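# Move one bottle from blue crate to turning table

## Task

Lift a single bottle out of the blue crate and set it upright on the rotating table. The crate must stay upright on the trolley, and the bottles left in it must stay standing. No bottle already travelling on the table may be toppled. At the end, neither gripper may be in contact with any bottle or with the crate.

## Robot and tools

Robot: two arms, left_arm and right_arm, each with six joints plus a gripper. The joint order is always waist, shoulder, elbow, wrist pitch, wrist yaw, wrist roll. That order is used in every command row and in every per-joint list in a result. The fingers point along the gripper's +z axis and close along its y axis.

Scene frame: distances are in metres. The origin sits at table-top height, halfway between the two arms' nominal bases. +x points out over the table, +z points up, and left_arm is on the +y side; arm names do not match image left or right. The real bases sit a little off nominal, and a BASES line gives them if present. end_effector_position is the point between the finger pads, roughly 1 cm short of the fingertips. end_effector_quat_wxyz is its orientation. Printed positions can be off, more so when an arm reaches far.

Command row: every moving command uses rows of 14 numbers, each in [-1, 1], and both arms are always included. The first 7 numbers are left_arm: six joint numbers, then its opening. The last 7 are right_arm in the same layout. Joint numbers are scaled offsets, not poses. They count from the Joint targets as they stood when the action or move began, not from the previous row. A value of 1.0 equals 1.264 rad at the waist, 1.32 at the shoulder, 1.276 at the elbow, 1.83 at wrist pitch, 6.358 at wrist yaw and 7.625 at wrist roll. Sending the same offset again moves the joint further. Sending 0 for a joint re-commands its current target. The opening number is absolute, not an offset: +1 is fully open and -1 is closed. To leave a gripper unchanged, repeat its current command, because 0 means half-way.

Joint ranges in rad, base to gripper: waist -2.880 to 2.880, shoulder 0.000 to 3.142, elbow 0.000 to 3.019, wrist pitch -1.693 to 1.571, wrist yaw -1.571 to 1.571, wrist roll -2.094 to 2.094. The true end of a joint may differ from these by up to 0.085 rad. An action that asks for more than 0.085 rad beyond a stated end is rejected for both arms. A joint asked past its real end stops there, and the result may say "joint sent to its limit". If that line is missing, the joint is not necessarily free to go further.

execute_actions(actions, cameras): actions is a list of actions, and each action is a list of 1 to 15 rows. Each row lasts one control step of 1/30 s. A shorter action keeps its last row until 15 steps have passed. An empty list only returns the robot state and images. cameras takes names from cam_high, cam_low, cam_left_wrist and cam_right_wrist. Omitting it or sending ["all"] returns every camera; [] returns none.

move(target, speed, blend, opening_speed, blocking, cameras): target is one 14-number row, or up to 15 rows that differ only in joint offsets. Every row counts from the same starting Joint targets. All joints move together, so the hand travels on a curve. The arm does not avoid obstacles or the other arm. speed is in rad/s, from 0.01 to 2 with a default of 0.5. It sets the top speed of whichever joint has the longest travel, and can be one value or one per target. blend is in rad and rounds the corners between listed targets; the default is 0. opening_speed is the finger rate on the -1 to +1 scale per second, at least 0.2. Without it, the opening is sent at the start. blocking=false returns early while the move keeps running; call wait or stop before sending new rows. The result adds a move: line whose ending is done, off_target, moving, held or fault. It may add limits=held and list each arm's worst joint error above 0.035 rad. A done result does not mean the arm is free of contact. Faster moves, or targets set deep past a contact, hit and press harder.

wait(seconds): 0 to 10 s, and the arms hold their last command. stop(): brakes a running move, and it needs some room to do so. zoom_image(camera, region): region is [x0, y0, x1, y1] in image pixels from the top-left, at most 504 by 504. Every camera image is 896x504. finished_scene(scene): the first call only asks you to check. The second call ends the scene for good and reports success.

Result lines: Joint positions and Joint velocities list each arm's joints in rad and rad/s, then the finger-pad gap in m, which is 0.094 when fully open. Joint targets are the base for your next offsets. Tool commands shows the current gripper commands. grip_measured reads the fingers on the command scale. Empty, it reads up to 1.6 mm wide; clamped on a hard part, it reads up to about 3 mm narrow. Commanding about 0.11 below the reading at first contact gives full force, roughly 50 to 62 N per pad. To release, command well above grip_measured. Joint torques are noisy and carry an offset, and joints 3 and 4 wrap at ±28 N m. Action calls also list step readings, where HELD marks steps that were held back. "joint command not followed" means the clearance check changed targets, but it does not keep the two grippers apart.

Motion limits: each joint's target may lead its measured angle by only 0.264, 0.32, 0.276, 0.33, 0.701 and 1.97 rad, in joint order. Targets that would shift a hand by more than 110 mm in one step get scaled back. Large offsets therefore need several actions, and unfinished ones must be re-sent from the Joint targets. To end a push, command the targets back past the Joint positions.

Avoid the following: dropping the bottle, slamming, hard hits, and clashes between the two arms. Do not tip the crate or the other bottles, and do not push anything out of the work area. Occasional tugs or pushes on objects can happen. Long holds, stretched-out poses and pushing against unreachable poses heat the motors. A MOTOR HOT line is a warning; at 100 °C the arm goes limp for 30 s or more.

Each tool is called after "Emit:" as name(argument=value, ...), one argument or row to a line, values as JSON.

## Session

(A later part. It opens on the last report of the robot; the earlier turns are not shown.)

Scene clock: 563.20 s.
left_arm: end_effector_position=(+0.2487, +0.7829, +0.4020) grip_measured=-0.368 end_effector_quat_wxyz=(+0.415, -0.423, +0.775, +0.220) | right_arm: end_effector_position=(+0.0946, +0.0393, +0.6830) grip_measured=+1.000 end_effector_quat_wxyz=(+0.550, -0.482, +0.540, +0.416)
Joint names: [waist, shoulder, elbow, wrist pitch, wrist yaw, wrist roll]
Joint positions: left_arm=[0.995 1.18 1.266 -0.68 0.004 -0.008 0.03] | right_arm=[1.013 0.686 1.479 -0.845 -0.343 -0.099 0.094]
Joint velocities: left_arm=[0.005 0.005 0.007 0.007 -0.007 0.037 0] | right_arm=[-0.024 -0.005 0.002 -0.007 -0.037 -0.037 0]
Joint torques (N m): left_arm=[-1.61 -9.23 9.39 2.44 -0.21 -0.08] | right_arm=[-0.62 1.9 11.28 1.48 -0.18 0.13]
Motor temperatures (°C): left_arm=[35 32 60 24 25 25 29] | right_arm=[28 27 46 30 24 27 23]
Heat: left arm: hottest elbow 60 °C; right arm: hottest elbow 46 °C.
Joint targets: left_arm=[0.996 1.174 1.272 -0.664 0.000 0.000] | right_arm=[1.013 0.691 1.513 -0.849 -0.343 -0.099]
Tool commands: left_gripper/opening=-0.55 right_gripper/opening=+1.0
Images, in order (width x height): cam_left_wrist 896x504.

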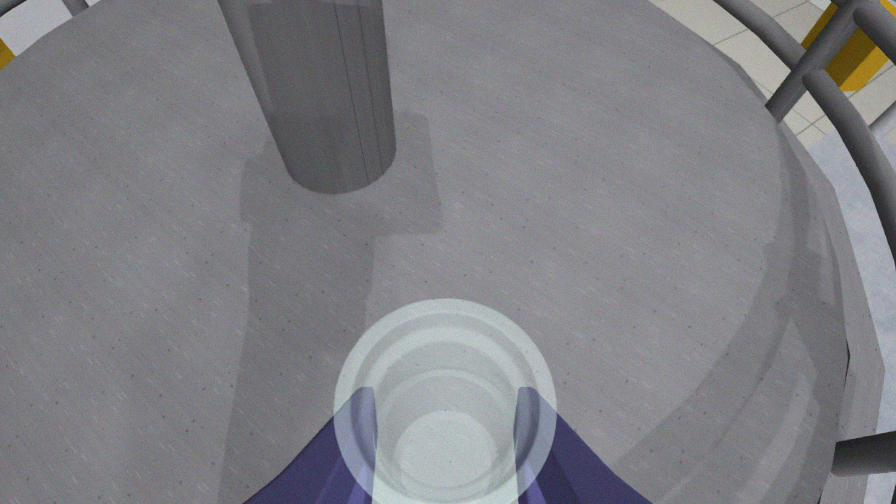

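Emit:
wait(
  seconds=0,
  cameras=["cam_left_wrist", "cam_right_wrist"],
)

Emit:
zoom_image(
  camera="cam_left_wrist",
  region=[400, 60, 650, 300],
)

Emit:
wait(
  seconds=0.5,
  cameras=["cam_left_wrist"],
)

Emit:
zoom_image(
  camera="cam_left_wrist",
  region=[400, 60, 650, 300],
)

Scene clock: 574.27 s.
left_arm: end_effector_position=(+0.2487, +0.7829, +0.4020) grip_measured=-0.368 end_effector_quat_wxyz=(+0.415, -0.423, +0.775, +0.220) | right_arm: end_effector_position=(+0.0946, +0.0393, +0.6830) grip_measured=+1.000 end_effector_quat_wxyz=(+0.550, -0.482, +0.540, +0.416)
Joint names: [waist, shoulder, elbow, wrist pitch, wrist yaw, wrist roll]
Joint positions: left_arm=[0.995 1.18 1.266 -0.68 0.004 -0.008 0.03] | right_arm=[1.013 0.686 1.479 -0.845 -0.343 -0.099 0.094]
Joint velocities: left_arm=[-0.015 -0.024 -0.007 -0.007 0.037 0.007 0.001] | right_arm=[0.005 -0.005 -0.007 -0.022 -0.022 0.022 0]
Joint torques (N m): left_arm=[-1.67 -9.29 9.28 2.32 -0.13 0] | right_arm=[-0.56 1.96 11.28 1.5 -0.17 0.13]
Motor temperatures (°C): left_arm=[35 32 59 24 25 25 29] | right_arm=[28 27 47 30 24 26 23]
Heat: left arm: hottest elbow 59 °C; right arm: hottest elbow 47 °C.
Joint targets: left_arm=[0.996 1.174 1.272 -0.664 0.000 0.000] | right_arm=[1.013 0.691 1.513 -0.849 -0.343 -0.099]
Tool commands: left_gripper/opening=-0.55 right_gripper/opening=+1.0
Images, in order (width x height): cam_left_wrist 896x504, cam_right_wrist 896x504.

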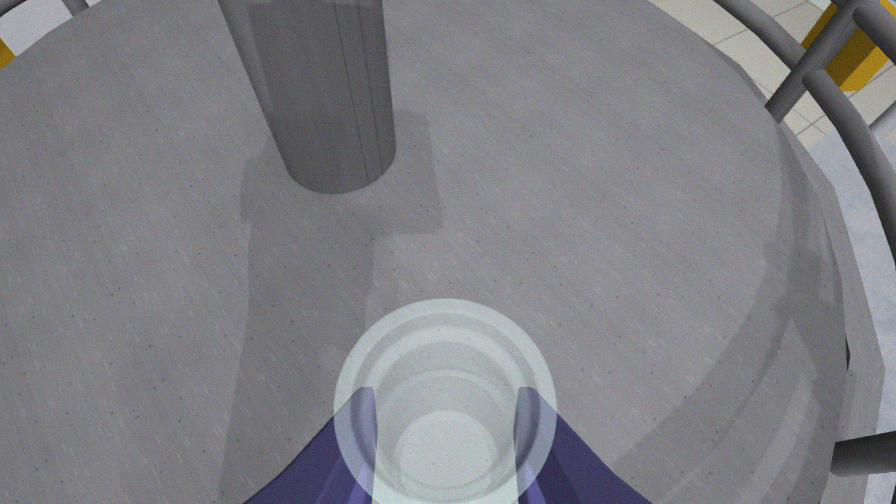

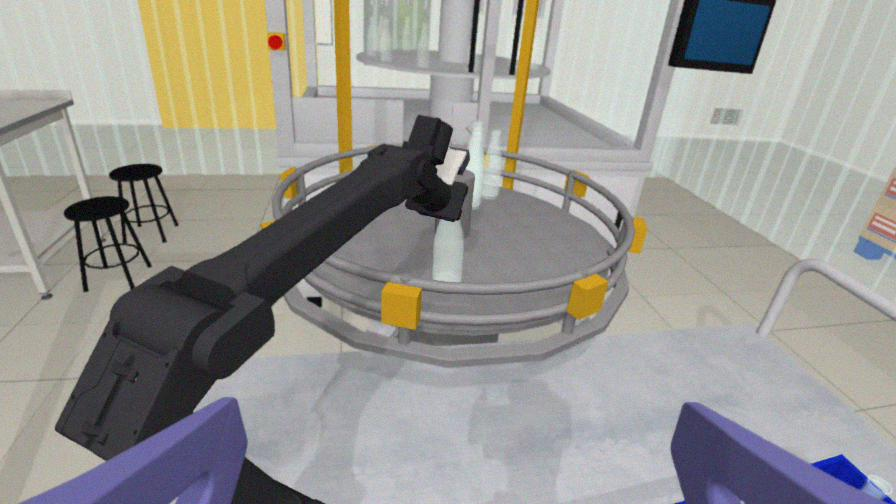

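Scaled by 2.016 from the camera's 896x504 image, which has a finer 1280x720 frame.

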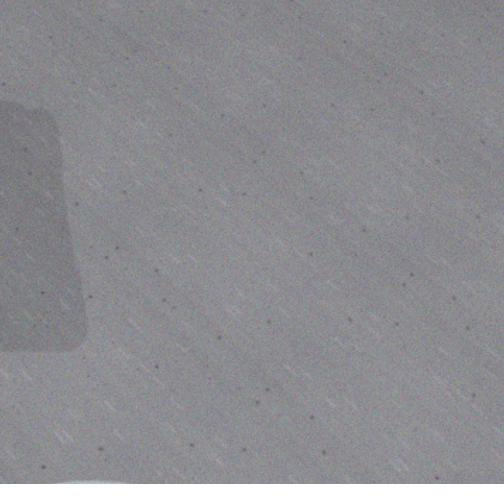

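Scene clock: 574.77 s.
left_arm: end_effector_position=(+0.2487, +0.7829, +0.4020) grip_measured=-0.368 end_effector_quat_wxyz=(+0.415, -0.423, +0.775, +0.220) | right_arm: end_effector_position=(+0.0946, +0.0393, +0.6830) grip_measured=+1.000 end_effector_quat_wxyz=(+0.550, -0.482, +0.540, +0.416)
Joint names: [waist, shoulder, elbow, wrist pitch, wrist yaw, wrist roll]
Joint positions: left_arm=[0.995 1.18 1.266 -0.68 0.004 -0.008 0.03] | right_arm=[1.013 0.686 1.479 -0.845 -0.343 -0.099 0.094]
Joint velocities: left_arm=[-0.005 0.005 0.007 0.007 -0.022 0.007 -0.001] | right_arm=[-0.005 -0.024 0.012 -0.002 0.007 -0.007 0]
Joint torques (N m): left_arm=[-1.9 -9.47 9.33 2.43 -0.17 -0.03] | right_arm=[-0.67 1.96 11.28 1.48 -0.18 0.14]
Motor temperatures (°C): left_arm=[35 32 59 24 25 25 29] | right_arm=[28 27 47 30 24 26 23]
Heat: left arm: hottest elbow 59 °C; right arm: hottest elbow 47 °C.
Joint targets: left_arm=[0.996 1.174 1.272 -0.664 0.000 0.000] | right_arm=[1.013 0.691 1.513 -0.849 -0.343 -0.099]
Tool commands: left_gripper/opening=-0.55 right_gripper/opening=+1.0
wait: 0.50 s; at rest by 0.17 s
Images, in order (width x height): cam_left_wrist 896x504.

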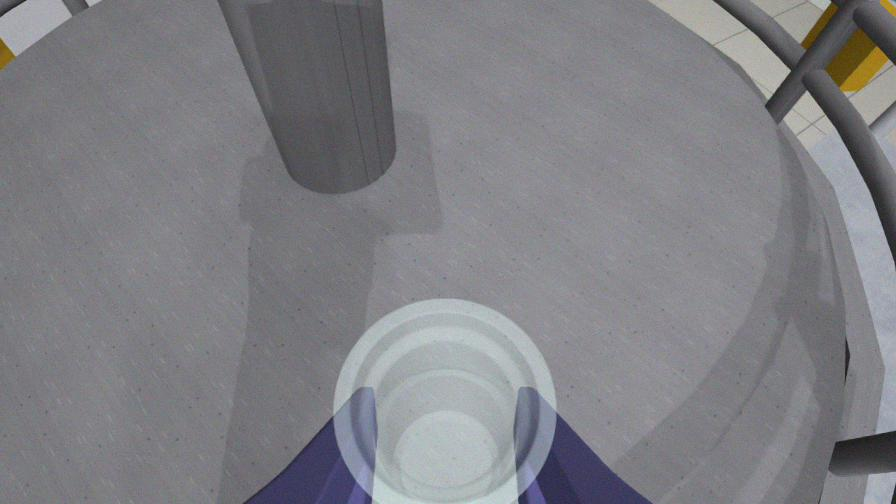

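Scaled by 2.016 from the camera's 896x504 image, which has a finer 1280x720 frame.

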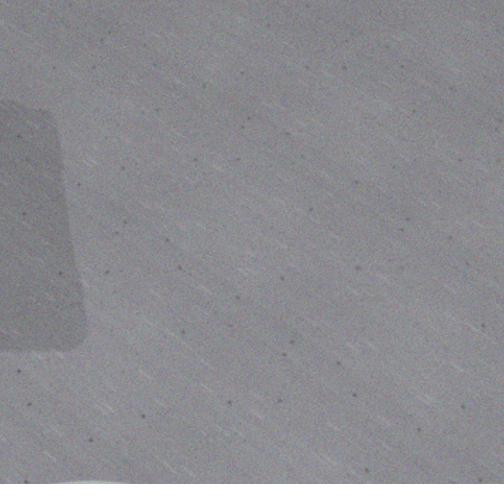

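Emit:
wait(
  seconds=0.1,
  cameras=["cam_left_wrist", "cam_right_wrist"],
)

Emit:
zoom_image(
  camera="cam_left_wrist",
  region=[400, 60, 650, 300],
)

Emit:
wait(
  seconds=0.1,
  cameras=["cam_left_wrist"],
)

Emit:
zoom_image(
  camera="cam_left_wrist",
  region=[400, 60, 650, 300],
)

Emit:
wait(
  seconds=0.1,
  cameras=["cam_left_wrist"],
)

Emit:
zoom_image(
  camera="cam_left_wrist",
  region=[400, 60, 650, 300],
)

Scene clock: 599.73 s.
left_arm: end_effector_position=(+0.2487, +0.7829, +0.4020) grip_measured=-0.368 end_effector_quat_wxyz=(+0.415, -0.423, +0.775, +0.220) | right_arm: end_effector_position=(+0.0946, +0.0393, +0.6830) grip_measured=+1.000 end_effector_quat_wxyz=(+0.550, -0.482, +0.540, +0.416)
Joint names: [waist, shoulder, elbow, wrist pitch, wrist yaw, wrist roll]
Joint positions: left_arm=[0.995 1.18 1.266 -0.68 0.004 -0.008 0.03] | right_arm=[1.013 0.686 1.479 -0.845 -0.343 -0.099 0.094]
Joint velocities: left_arm=[0.005 0.005 0.007 -0.017 -0.037 -0.007 0.002] | right_arm=[0.005 0.005 0.002 0.002 -0.022 0.037 0]
Joint torques (N m): left_arm=[-1.73 -9.76 9.31 2.36 -0.16 0] | right_arm=[-0.62 1.96 11.28 1.48 -0.17 0.13]
Motor temperatures (°C): left_arm=[35 32 58 24 25 25 30] | right_arm=[28 27 47 30 24 26 23]
Heat: left arm: hottest elbow 58 °C; right arm: hottest elbow 47 °C.
Joint targets: left_arm=[0.996 1.174 1.272 -0.664 0.000 0.000] | right_arm=[1.013 0.691 1.513 -0.849 -0.343 -0.099]
Tool commands: left_gripper/opening=-0.55 right_gripper/opening=+1.0
wait: 0.10 s; at rest from the start
Images, in order (width x height): cam_left_wrist 896x504, cam_right_wrist 896x504.

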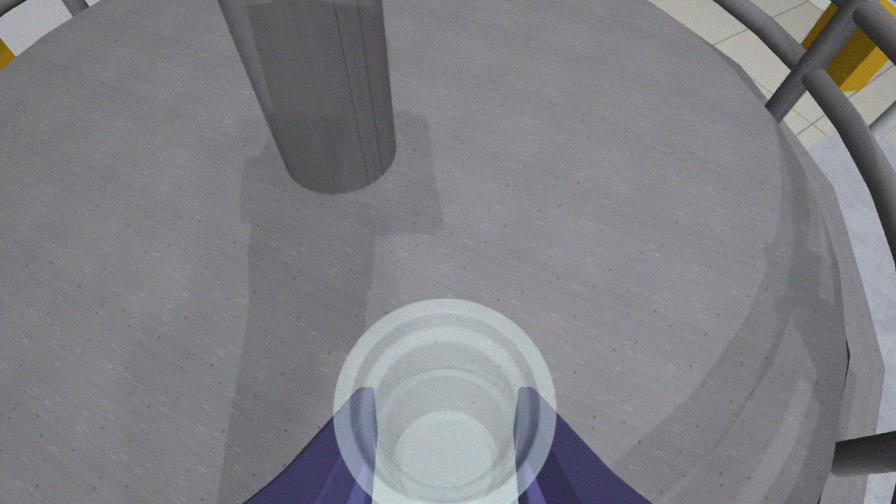

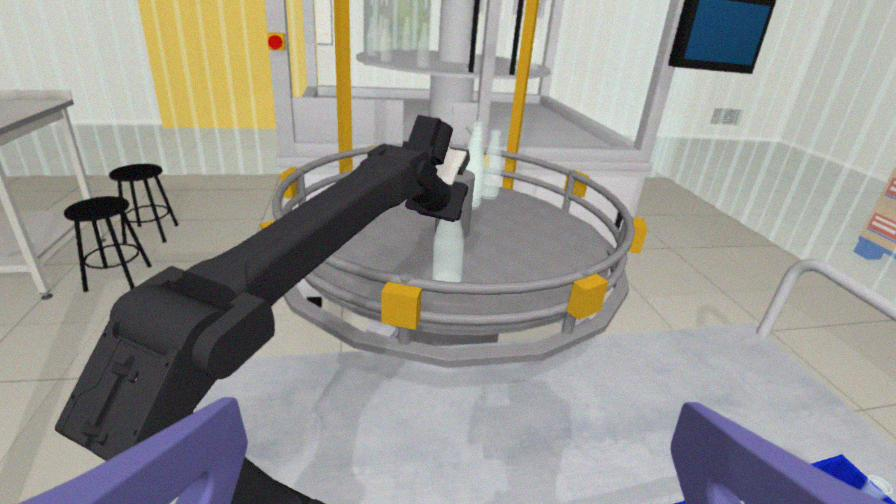

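Scaled by 2.016 from the camera's 896x504 image, which has a finer 1280x720 frame.

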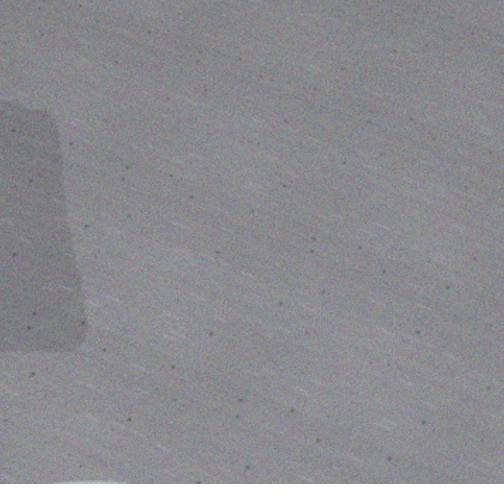

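Scene clock: 599.83 s.
left_arm: end_effector_position=(+0.2487, +0.7829, +0.4020) grip_measured=-0.368 end_effector_quat_wxyz=(+0.415, -0.423, +0.775, +0.220) | right_arm: end_effector_position=(+0.0946, +0.0393, +0.6830) grip_measured=+1.000 end_effector_quat_wxyz=(+0.550, -0.482, +0.540, +0.416)
Joint names: [waist, shoulder, elbow, wrist pitch, wrist yaw, wrist roll]
Joint positions: left_arm=[0.995 1.18 1.266 -0.68 0.004 -0.008 0.03] | right_arm=[1.013 0.686 1.479 -0.845 -0.343 -0.099 0.094]
Joint velocities: left_arm=[-0.005 -0.005 -0.012 0.007 0.007 -0.022 -0.001] | right_arm=[-0.005 0.005 -0.002 -0.002 -0.066 0.037 0]
Joint torques (N m): left_arm=[-1.14 -9.82 9.26 2.48 -0.21 -0.05] | right_arm=[-0.62 1.9 11.26 1.5 -0.18 0.13]
Motor temperatures (°C): left_arm=[35 32 58 24 25 25 30] | right_arm=[28 27 47 30 24 26 23]
Heat: left arm: hottest elbow 58 °C; right arm: hottest elbow 47 °C.
Joint targets: left_arm=[0.996 1.174 1.272 -0.664 0.000 0.000] | right_arm=[1.013 0.691 1.513 -0.849 -0.343 -0.099]
Tool commands: left_gripper/opening=-0.55 right_gripper/opening=+1.0
wait: 0.10 s; no rest
Images, in order (width x height): cam_left_wrist 896x504.

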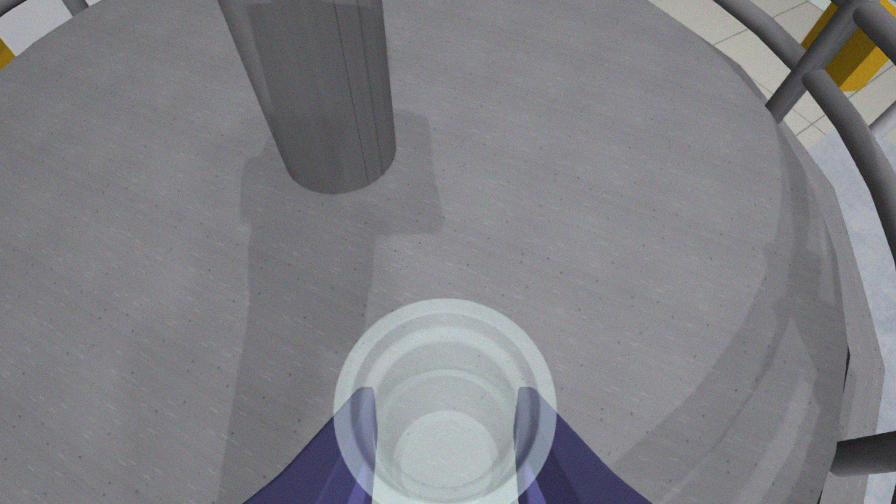

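Scaled by 2.016 from the camera's 896x504 image, which has a finer 1280x720 frame.

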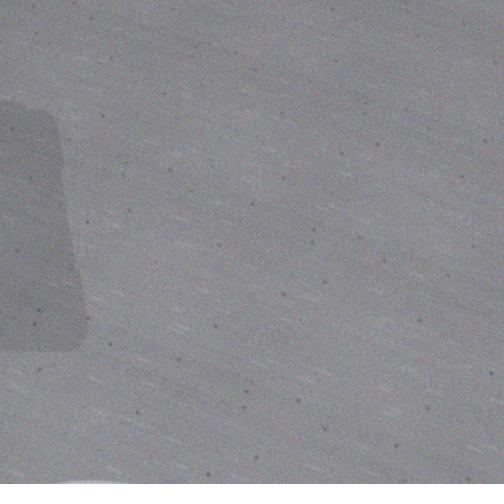

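Scene clock: 599.93 s.
left_arm: end_effector_position=(+0.2487, +0.7829, +0.4020) grip_measured=-0.368 end_effector_quat_wxyz=(+0.415, -0.423, +0.775, +0.220) | right_arm: end_effector_position=(+0.0946, +0.0393, +0.6830) grip_measured=+1.000 end_effector_quat_wxyz=(+0.550, -0.482, +0.540, +0.416)
Joint names: [waist, shoulder, elbow, wrist pitch, wrist yaw, wrist roll]
Joint positions: left_arm=[0.995 1.18 1.266 -0.68 0.004 -0.008 0.03] | right_arm=[1.013 0.686 1.479 -0.845 -0.343 -0.099 0.094]
Joint velocities: left_arm=[-0.005 -0.005 -0.002 -0.022 0.022 0.022 0] | right_arm=[-0.005 0.015 0.007 0.017 0.007 0.022 0]
Joint torques (N m): left_arm=[-1.73 -9.47 9.35 2.43 -0.19 -0.04] | right_arm=[-0.62 1.9 11.28 1.47 -0.18 0.14]
Motor temperatures (°C): left_arm=[35 32 58 24 25 25 30] | right_arm=[28 27 47 30 24 26 23]
Heat: left arm: hottest elbow 58 °C; right arm: hottest elbow 47 °C.
Joint targets: left_arm=[0.996 1.174 1.272 -0.664 0.000 0.000] | right_arm=[1.013 0.691 1.513 -0.849 -0.343 -0.099]
Tool commands: left_gripper/opening=-0.55 right_gripper/opening=+1.0
wait: 0.10 s; no rest
Images, in order (width x height): cam_left_wrist 896x504.

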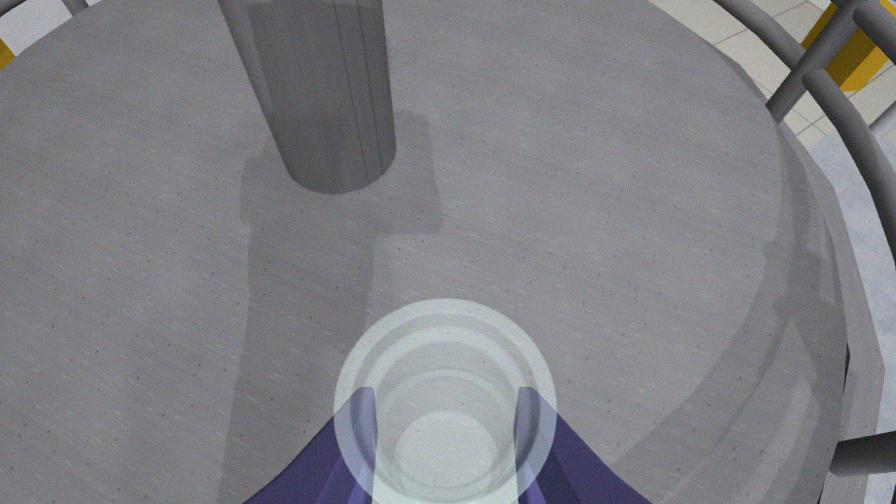

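Scaled by 2.016 from the camera's 896x504 image, which has a finer 1280x720 frame.

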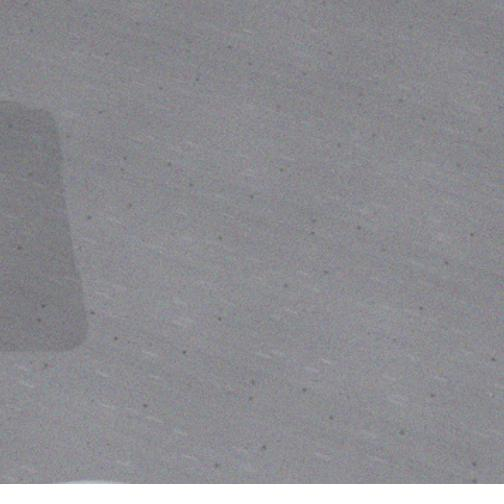

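Emit:
wait(
  seconds=0.1,
  cameras=["cam_right_wrist"],
)

Emit:
zoom_image(
  camera="cam_right_wrist",
  region=[440, 100, 540, 220],
)

Emit:
zoom_image(
  camera="cam_right_wrist",
  region=[260, 130, 660, 360],
)

Scene clock: 622.17 s.
left_arm: end_effector_position=(+0.2487, +0.7829, +0.4020) grip_measured=-0.368 end_effector_quat_wxyz=(+0.415, -0.423, +0.775, +0.220) | right_arm: end_effector_position=(+0.0946, +0.0393, +0.6830) grip_measured=+1.000 end_effector_quat_wxyz=(+0.550, -0.482, +0.540, +0.416)
Joint names: [waist, shoulder, elbow, wrist pitch, wrist yaw, wrist roll]
Joint positions: left_arm=[0.995 1.18 1.266 -0.68 0.004 -0.008 0.03] | right_arm=[1.013 0.686 1.479 -0.845 -0.343 -0.099 0.094]
Joint velocities: left_arm=[0.005 -0.015 -0.027 -0.002 -0.007 -0.007 0.001] | right_arm=[-0.005 -0.005 -0.007 0.022 0.081 0.007 0]
Joint torques (N m): left_arm=[-1.67 -9.52 9.46 2.32 -0.17 -0.09] | right_arm=[-0.62 1.9 11.28 1.48 -0.18 0.13]
Motor temperatures (°C): left_arm=[34 32 57 24 25 25 30] | right_arm=[28 27 47 30 24 26 23]
Heat: left arm: hottest elbow 57 °C; right arm: hottest elbow 47 °C.
Joint targets: left_arm=[0.996 1.174 1.272 -0.664 0.000 0.000] | right_arm=[1.013 0.691 1.513 -0.849 -0.343 -0.099]
Tool commands: left_gripper/opening=-0.55 right_gripper/opening=+1.0
wait: 0.10 s; at rest from the start
Images, in order (width x height): cam_right_wrist 896x504.

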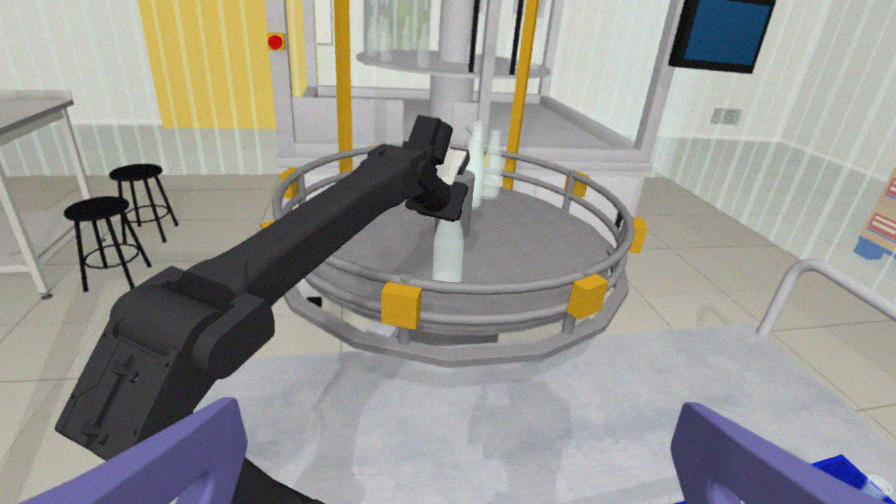

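Scaled by 4.200 from the camera's 896x504 image, which has a finer 1280x720 frame.

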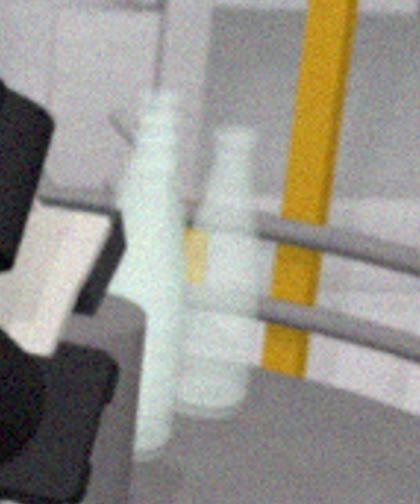

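Scaled by 1.260 from the camera's 896x504 image, which has a finer 1280x720 frame.

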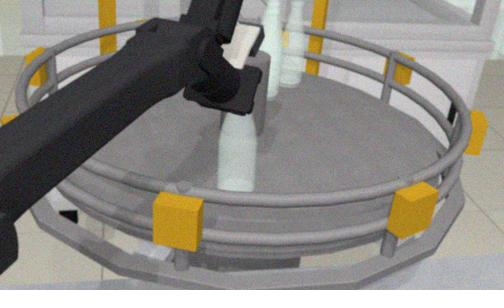

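Emit:
move(
  target=[
    [0,0.0239,0.1338,-0.0486,0,0,-0.55,0,0,0,0,0,0,1.0],
    [0.0475,0.2773,0.3958,-0.0464,0,0,-0.55,0,0,0,0,0,0,1.0],
  ],
  speed=[0.2,0.35],
  blend=[0.03,0],
  cameras=["cam_right_wrist", "cam_left_wrist"],
)

Scene clock: 655.40 s.
left_arm: end_effector_position=(+0.2926, +0.9183, +0.4211) grip_measured=-0.368 end_effector_quat_wxyz=(+0.399, -0.447, +0.768, +0.227) | right_arm: end_effector_position=(+0.0946, +0.0393, +0.6830) grip_measured=+1.000 end_effector_quat_wxyz=(+0.550, -0.482, +0.540, +0.416)
Joint names: [waist, shoulder, elbow, wrist pitch, wrist yaw, wrist roll]
Joint positions: left_arm=[1.051 1.556 1.697 -0.757 0.003 -0.008 0.03] | right_arm=[1.013 0.686 1.479 -0.845 -0.343 -0.099 0.094]
Joint velocities: left_arm=[0.015 -0.005 -0.007 -0.012 0.022 0.051 0] | right_arm=[-0.005 -0.015 0.007 0.007 0.051 -0.022 0]
Joint torques (N m): left_arm=[-1.67 -16.03 14.54 2.15 -0.16 -0.04] | right_arm=[-0.56 1.96 11.28 1.5 -0.18 0.14]
Motor temperatures (°C): left_arm=[34 32 57 24 25 25 30] | right_arm=[28 27 47 30 24 26 23]
Heat: left arm: hottest elbow 57 °C; right arm: hottest elbow 47 °C.
Joint targets: left_arm=[1.056 1.540 1.777 -0.749 0.000 0.000] | right_arm=[1.013 0.691 1.513 -0.849 -0.343 -0.099]
move: off_target (left_arm); left_arm: the elbow is farthest, 0.081 rad from its target
Images, in order (width x height): cam_left_wrist 896x504, cam_right_wrist 896x504.

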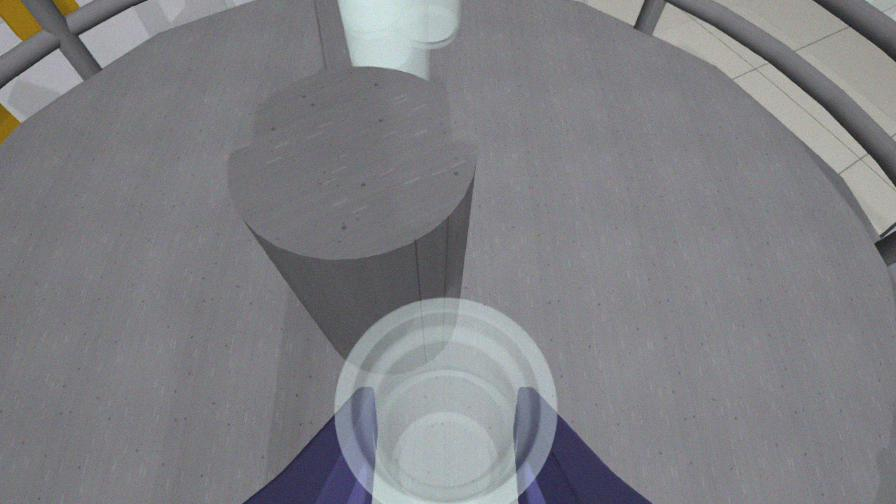

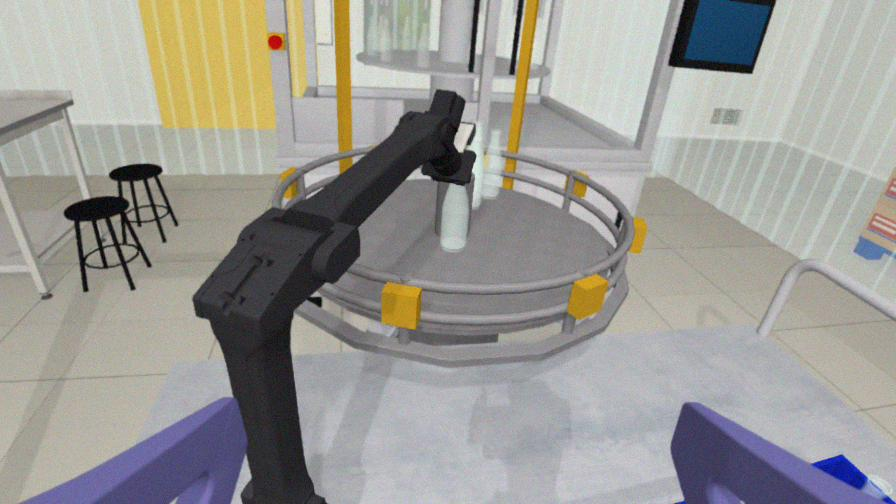

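Emit:
move(
  target=[
    [0,0,-0.0682,0.0301,0,0,-0.55,0,0,0,0,0,0,1.0],
    [0,0,-0.1093,0.0484,0,0,-0.55,0,0,0,0,0,0,1.0],
  ],
  speed=[0.15,0.05],
  blend=[0.02,0],
  cameras=["cam_right_wrist", "cam_left_wrist"],
)

Scene clock: 685.17 s.
left_arm: end_effector_position=(+0.2953, +0.9224, +0.4062) grip_measured=-0.368 end_effector_quat_wxyz=(+0.410, -0.443, +0.762, +0.233) | right_arm: end_effector_position=(+0.0946, +0.0393, +0.6830) grip_measured=+1.000 end_effector_quat_wxyz=(+0.550, -0.482, +0.540, +0.416)
Joint names: [waist, shoulder, elbow, wrist pitch, wrist yaw, wrist roll]
Joint positions: left_arm=[1.051 1.552 1.637 -0.673 0.005 -0.008 0.03] | right_arm=[1.013 0.686 1.479 -0.845 -0.343 -0.099 0.094]
Joint velocities: left_arm=[0.005 -0.005 -0.012 -0.012 -0.007 -0.037 0] | right_arm=[-0.005 -0.005 0.007 0.002 -0.037 0.007 0]
Joint torques (N m): left_arm=[-1.61 -15.56 9.07 2.26 -0.22 -0.04] | right_arm=[-0.56 1.9 11.26 1.47 -0.18 0.13]
Motor temperatures (°C): left_arm=[34 35 58 24 25 25 30] | right_arm=[28 27 48 29 24 26 23]
Heat: left arm: hottest elbow 58 °C; right arm: hottest elbow 48 °C.
Joint targets: left_arm=[1.056 1.540 1.637 -0.661 0.000 0.000] | right_arm=[1.013 0.691 1.513 -0.849 -0.343 -0.099]
move: done
Images, in order (width x height): cam_left_wrist 896x504, cam_right_wrist 896x504.

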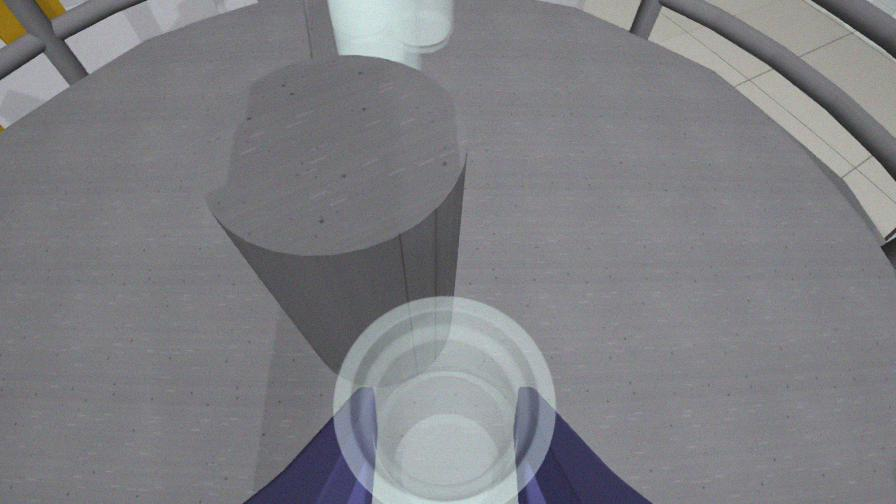

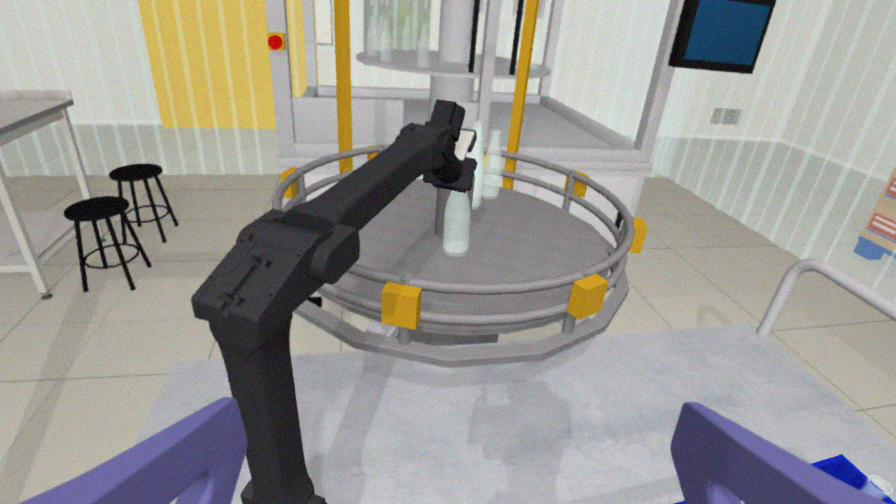

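Emit:
execute_actions(
  actions=[
    [[-0.0018,0,0.0005,0,0,0,-0.55,0,0,0,0,0,0,1.0],[-0.0035,0,0.001,0,0,0,-0.55,0,0,0,0,0,0,1.0],[-0.0053,0,0.0016,0,0,0,-0.55,0,0,0,0,0,0,1.0],[-0.0071,0,0.0021,0,0,0,-0.55,0,0,0,0,0,0,1.0],[-0.0088,0,0.0026,0,0,0,-0.55,0,0,0,0,0,0,1.0],[-0.0106,0,0.0031,0,0,0,-0.55,0,0,0,0,0,0,1.0],[-0.0124,0,0.0036,0,0,0,-0.55,0,0,0,0,0,0,1.0],[-0.0141,0,0.0042,0,0,0,-0.55,0,0,0,0,0,0,1.0],[-0.0159,0,0.0047,0,0,0,-0.55,0,0,0,0,0,0,1.0],[-0.0177,0,0.0052,0,0,0,-0.55,0,0,0,0,0,0,1.0],[-0.0194,0,0.0057,0,0,0,-0.5,0,0,0,0,0,0,1.0],[-0.0212,0,0.0062,0,0,0,-0.36,0,0,0,0,0,0,1.0],[-0.023,0,0.0068,0,0,0,-0.25,0,0,0,0,0,0,1.0],[-0.0247,0,0.0073,0,0,0,-0.15,0,0,0,0,0,0,1.0],[-0.0265,0,0.0078,0,0,0,-0.05,0,0,0,0,0,0,1.0]],
    [[-0.0011,0,0,0,0,0,0.05,0,0,0,0,0,0,1.0],[-0.0022,0,0,0,0,0,0.15,0,0,0,0,0,0,1.0],[-0.0032,0,0,0,0,0,0.25,0,0,0,0,0,0,1.0],[-0.0043,-0.0009,-0.0001,-0.0005,0,0,0.35,0,0,0,0,0,0,1.0],[-0.0054,-0.0034,-0.0005,-0.0019,0,0,0.45,0,0,0,0,0,0,1.0],[-0.0065,-0.0075,-0.0011,-0.0042,0,0,0.55,0,0,0,0,0,0,1.0],[-0.0076,-0.013,-0.002,-0.0072,0,0,0.65,0,0,0,0,0,0,1.0],[-0.0087,-0.0196,-0.003,-0.011,0,0,0.75,0,0,0,0,0,0,1.0],[-0.0097,-0.0273,-0.0042,-0.0153,0,0,0.85,0,0,0,0,0,0,1.0],[-0.0108,-0.036,-0.0055,-0.0201,0,0,0.95,0,0,0,0,0,0,1.0],[-0.0119,-0.0454,-0.0069,-0.0254,0,0,1.0,0,0,0,0,0,0,1.0],[-0.013,-0.0554,-0.0084,-0.0309,0,0,1.0,0,0,0,0,0,0,1.0],[-0.0141,-0.0658,-0.01,-0.0368,0,0,1.0,0,0,0,0,0,0,1.0],[-0.0151,-0.0766,-0.0116,-0.0428,0,0,1.0,0,0,0,0,0,0,1.0],[-0.0162,-0.0875,-0.0133,-0.0489,0,0,1.0,0,0,0,0,0,0,1.0]],
    [[-0.0011,-0.0109,-0.0017,-0.0061,0,0,1.0,0,0,0,0,0,0,1.0],[-0.0022,-0.0217,-0.0033,-0.0121,0,0,1.0,0,0,0,0,0,0,1.0],[-0.0032,-0.0321,-0.0049,-0.018,0,0,1.0,0,0,0,0,0,0,1.0],[-0.0042,-0.0421,-0.0064,-0.0235,0,0,1.0,0,0,0,0,0,0,1.0],[-0.005,-0.0515,-0.0078,-0.0288,0,0,1.0,0,0,0,0,0,0,1.0],[-0.0056,-0.0602,-0.0091,-0.0336,0,0,1.0,0,0,0,0,0,0,1.0],[-0.006,-0.0679,-0.0103,-0.0379,0,0,1.0,0,0,0,0,0,0,1.0],[-0.0062,-0.0745,-0.0113,-0.0417,0,0,1.0,0,0,0,0,0,0,1.0],[-0.0062,-0.08,-0.0122,-0.0447,0,0,1.0,0,0,0,0,0,0,1.0],[-0.0062,-0.0841,-0.0128,-0.047,0,0,1.0,0,0,0,0,0,0,1.0],[-0.0062,-0.0866,-0.0132,-0.0484,0,0,1.0,0,0,0,0,0,0,1.0],[-0.0062,-0.0875,-0.0133,-0.0489,0,0,1.0,0,0,0,0,0,0,1.0]],
  ],
  cameras=["cam_right_wrist", "cam_left_wrist"],
)

Scene clock: 723.13 s.
left_arm: end_effector_position=(+0.2677, +0.8179, +0.5020) grip_measured=+0.998 end_effector_quat_wxyz=(+0.437, -0.418, +0.762, +0.234) | right_arm: end_effector_position=(+0.0946, +0.0393, +0.6830) grip_measured=+1.000 end_effector_quat_wxyz=(+0.550, -0.482, +0.540, +0.416)
Joint names: [waist, shoulder, elbow, wrist pitch, wrist yaw, wrist roll]
Joint positions: left_arm=[1 1.305 1.606 -0.835 0.004 -0.008 0.094] | right_arm=[1.013 0.686 1.479 -0.845 -0.343 -0.099 0.094]
Joint velocities: left_arm=[-0.005 -0.005 -0.007 0.002 -0.007 -0.007 0.001] | right_arm=[-0.005 -0.005 -0.002 0.007 -0.081 0.007 0]
Joint torques (N m): left_arm=[-2.37 -9.93 9.22 1.62 -0.19 -0.05] | right_arm=[-0.62 1.96 11.28 1.48 -0.17 0.13]
Motor temperatures (°C): left_arm=[34 36 59 24 25 25 30] | right_arm=[27 27 48 29 24 26 23]
Heat: left arm: hottest elbow 59 °C; right arm: hottest elbow 48 °C.
Joint targets: left_arm=[0.994 1.309 1.613 -0.840 0.000 0.000] | right_arm=[1.013 0.691 1.513 -0.849 -0.343 -0.099]
Step readings (joint positions of left_arm | right_arm):
0: [1.051 1.552 1.637 -0.672 0.005 -0.008] | [1.013 0.686 1.479 -0.845 -0.343 -0.099]
1: [1.051 1.552 1.637 -0.672 0.005 -0.008] | [1.013 0.686 1.479 -0.845 -0.343 -0.099]
2: [1.051 1.552 1.637 -0.672 0.005 -0.008] | [1.013 0.686 1.479 -0.845 -0.343 -0.099]
4: [1.051 1.552 1.637 -0.672 0.005 -0.008] | [1.013 0.686 1.479 -0.845 -0.343 -0.099]
8: [1.047 1.552 1.637 -0.672 0.005 -0.008] | [1.013 0.686 1.479 -0.845 -0.343 -0.099]
15: [1.036 1.552 1.637 -0.671 0.005 -0.008] | [1.013 0.686 1.479 -0.845 -0.343 -0.099]
16: [1.035 1.552 1.637 -0.671 0.005 -0.008] | [1.013 0.686 1.479 -0.845 -0.343 -0.099]
17: [1.033 1.552 1.637 -0.671 0.004 -0.008] | [1.013 0.686 1.479 -0.845 -0.343 -0.099]
19: [1.031 1.552 1.637 -0.671 0.004 -0.008] | [1.013 0.686 1.479 -0.845 -0.343 -0.099]
23: [1.025 1.552 1.637 -0.671 0.004 -0.008] | [1.013 0.686 1.479 -0.845 -0.343 -0.099]
30: [1.015 1.519 1.626 -0.703 0.004 -0.008] | [1.013 0.686 1.479 -0.845 -0.343 -0.099]
31: [1.014 1.508 1.624 -0.712 0.004 -0.008] | [1.013 0.686 1.479 -0.845 -0.343 -0.099]
32: [1.013 1.494 1.621 -0.723 0.004 -0.008] | [1.013 0.686 1.479 -0.845 -0.343 -0.099]
34: [1.010 1.465 1.618 -0.742 0.004 -0.008] | [1.013 0.686 1.479 -0.845 -0.343 -0.099]
38: [1.005 1.396 1.616 -0.782 0.004 -0.008] | [1.013 0.686 1.479 -0.845 -0.343 -0.099]
45: [1.000 1.304 1.616 -0.824 0.004 -0.008] | [1.013 0.686 1.479 -0.845 -0.343 -0.099]
Images, in order (width x height): cam_left_wrist 896x504, cam_right_wrist 896x504.

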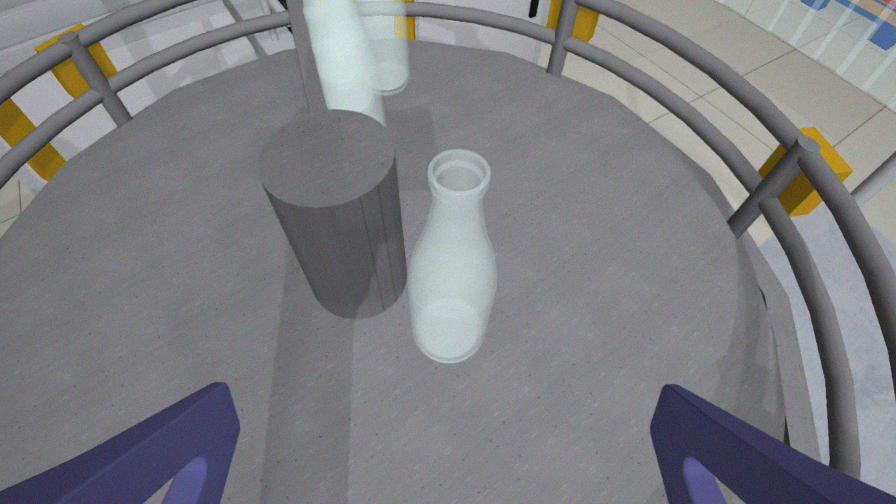

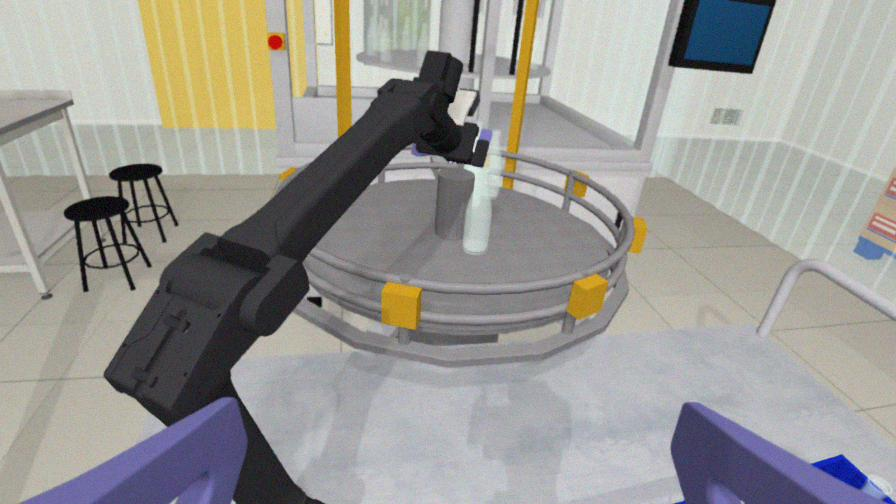

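Emit:
wait(
  seconds=0,
  cameras=["cam_right_wrist", "cam_left_wrist"],
)

Scene clock: 728.33 s.
left_arm: end_effector_position=(+0.2677, +0.8179, +0.5020) grip_measured=+0.998 end_effector_quat_wxyz=(+0.437, -0.418, +0.762, +0.234) | right_arm: end_effector_position=(+0.0946, +0.0393, +0.6830) grip_measured=+1.000 end_effector_quat_wxyz=(+0.550, -0.482, +0.540, +0.416)
Joint names: [waist, shoulder, elbow, wrist pitch, wrist yaw, wrist roll]
Joint positions: left_arm=[1 1.305 1.606 -0.835 0.004 -0.008 0.094] | right_arm=[1.013 0.686 1.479 -0.845 -0.343 -0.099 0.094]
Joint velocities: left_arm=[0.005 -0.005 0.002 -0.017 0.037 -0.037 0] | right_arm=[-0.015 0.005 0.002 -0.002 -0.007 0.007 0]
Joint torques (N m): left_arm=[-2.08 -10.46 9.24 1.59 -0.18 -0.06] | right_arm=[-0.56 1.96 11.28 1.47 -0.17 0.13]
Motor temperatures (°C): left_arm=[34 35 58 24 25 25 29] | right_arm=[27 27 48 29 24 26 23]
Heat: left arm: hottest elbow 58 °C; right arm: hottest elbow 48 °C.
Joint targets: left_arm=[0.994 1.309 1.613 -0.840 0.000 0.000] | right_arm=[1.013 0.691 1.513 -0.849 -0.343 -0.099]
Tool commands: left_gripper/opening=+1.0 right_gripper/opening=+1.0
Images, in order (width x height): cam_left_wrist 896x504, cam_right_wrist 896x504.

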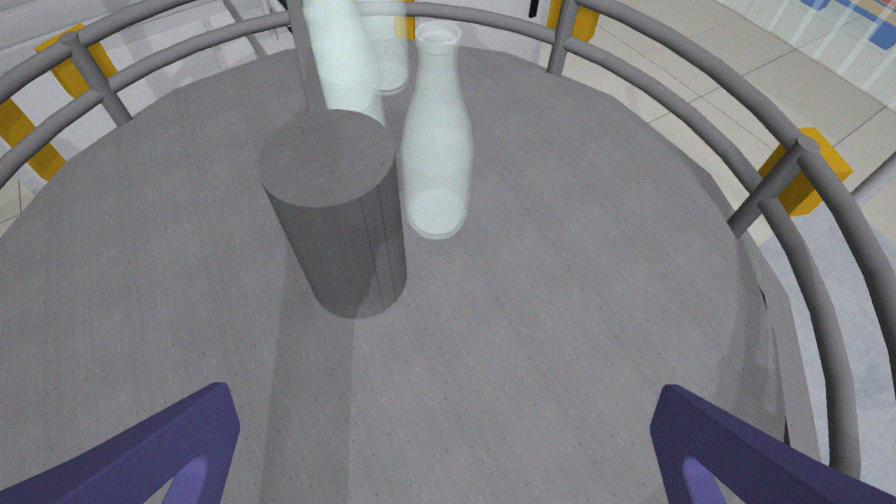

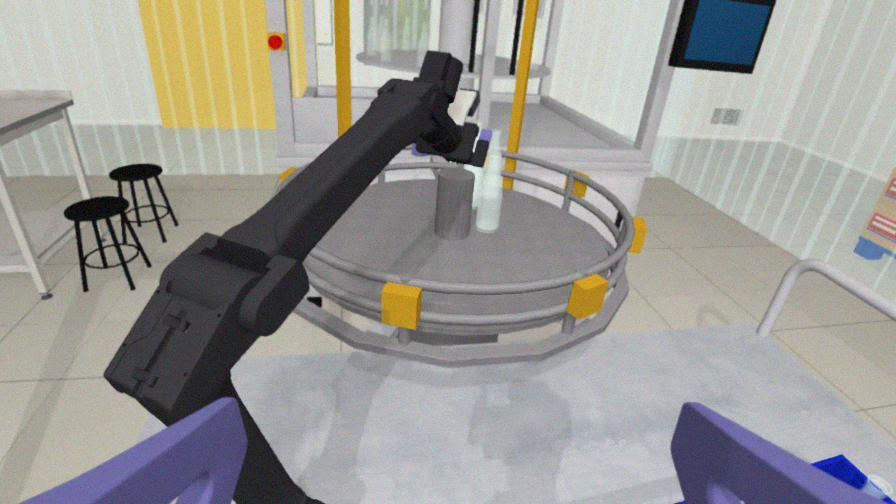

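Emit:
wait(
  seconds=0,
  cameras=["cam_high", "cam_left_wrist"],
)

Emit:
zoom_image(
  camera="cam_high",
  region=[220, 150, 460, 320],
)

Scene clock: 731.93 s.
left_arm: end_effector_position=(+0.2677, +0.8179, +0.5020) grip_measured=+0.998 end_effector_quat_wxyz=(+0.437, -0.418, +0.762, +0.234) | right_arm: end_effector_position=(+0.0946, +0.0393, +0.6830) grip_measured=+1.000 end_effector_quat_wxyz=(+0.550, -0.482, +0.540, +0.416)
Joint names: [waist, shoulder, elbow, wrist pitch, wrist yaw, wrist roll]
Joint positions: left_arm=[1 1.305 1.606 -0.835 0.004 -0.008 0.094] | right_arm=[1.013 0.686 1.479 -0.845 -0.343 -0.099 0.094]
Joint velocities: left_arm=[-0.005 -0.005 -0.012 0.017 -0.022 -0.022 0] | right_arm=[-0.005 -0.015 0.012 0.017 -0.022 -0.037 0]
Joint torques (N m): left_arm=[-2.37 -10.87 9.03 1.61 -0.17 -0.07] | right_arm=[-0.56 1.96 11.28 1.48 -0.18 0.13]
Motor temperatures (°C): left_arm=[34 35 57 24 25 25 29] | right_arm=[27 27 48 29 24 26 23]
Heat: left arm: hottest elbow 57 °C; right arm: hottest elbow 48 °C.
Joint targets: left_arm=[0.994 1.309 1.613 -0.840 0.000 0.000] | right_arm=[1.013 0.691 1.513 -0.849 -0.343 -0.099]
Tool commands: left_gripper/opening=+1.0 right_gripper/opening=+1.0
Images, in order (width x height): cam_high 896x504, cam_left_wrist 896x504.

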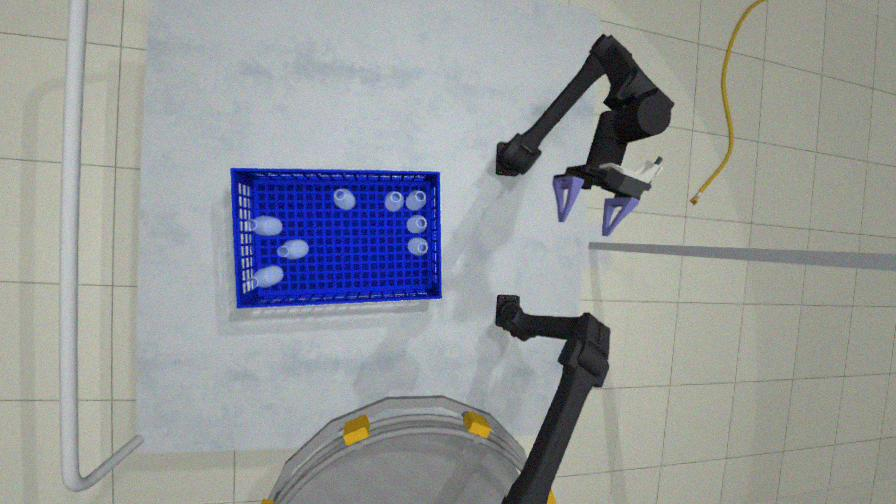

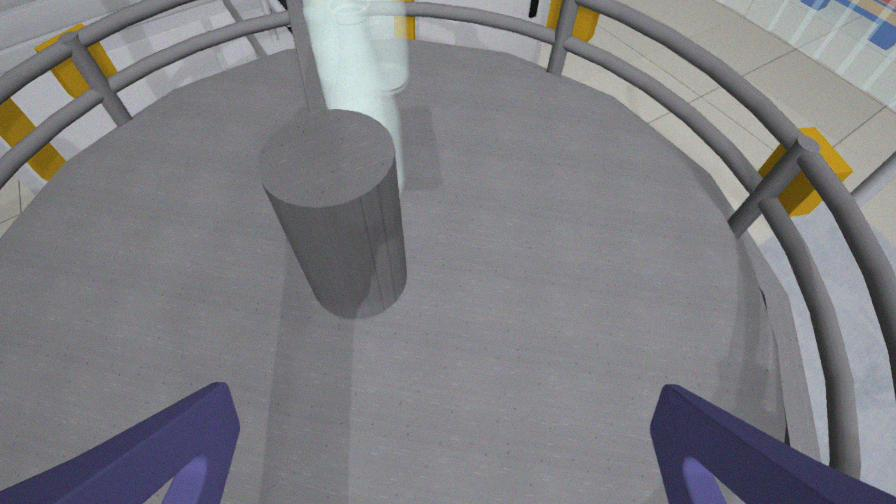

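Scaled by 2.100 from the camera's 896x504 image, which has a finer 1280x720 frame.

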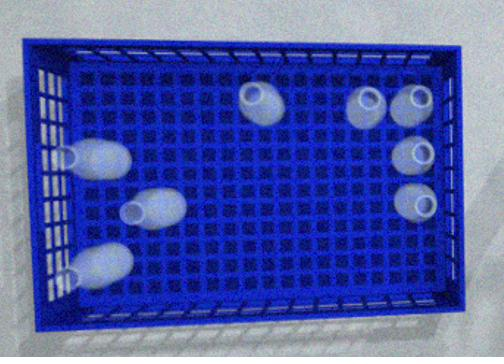

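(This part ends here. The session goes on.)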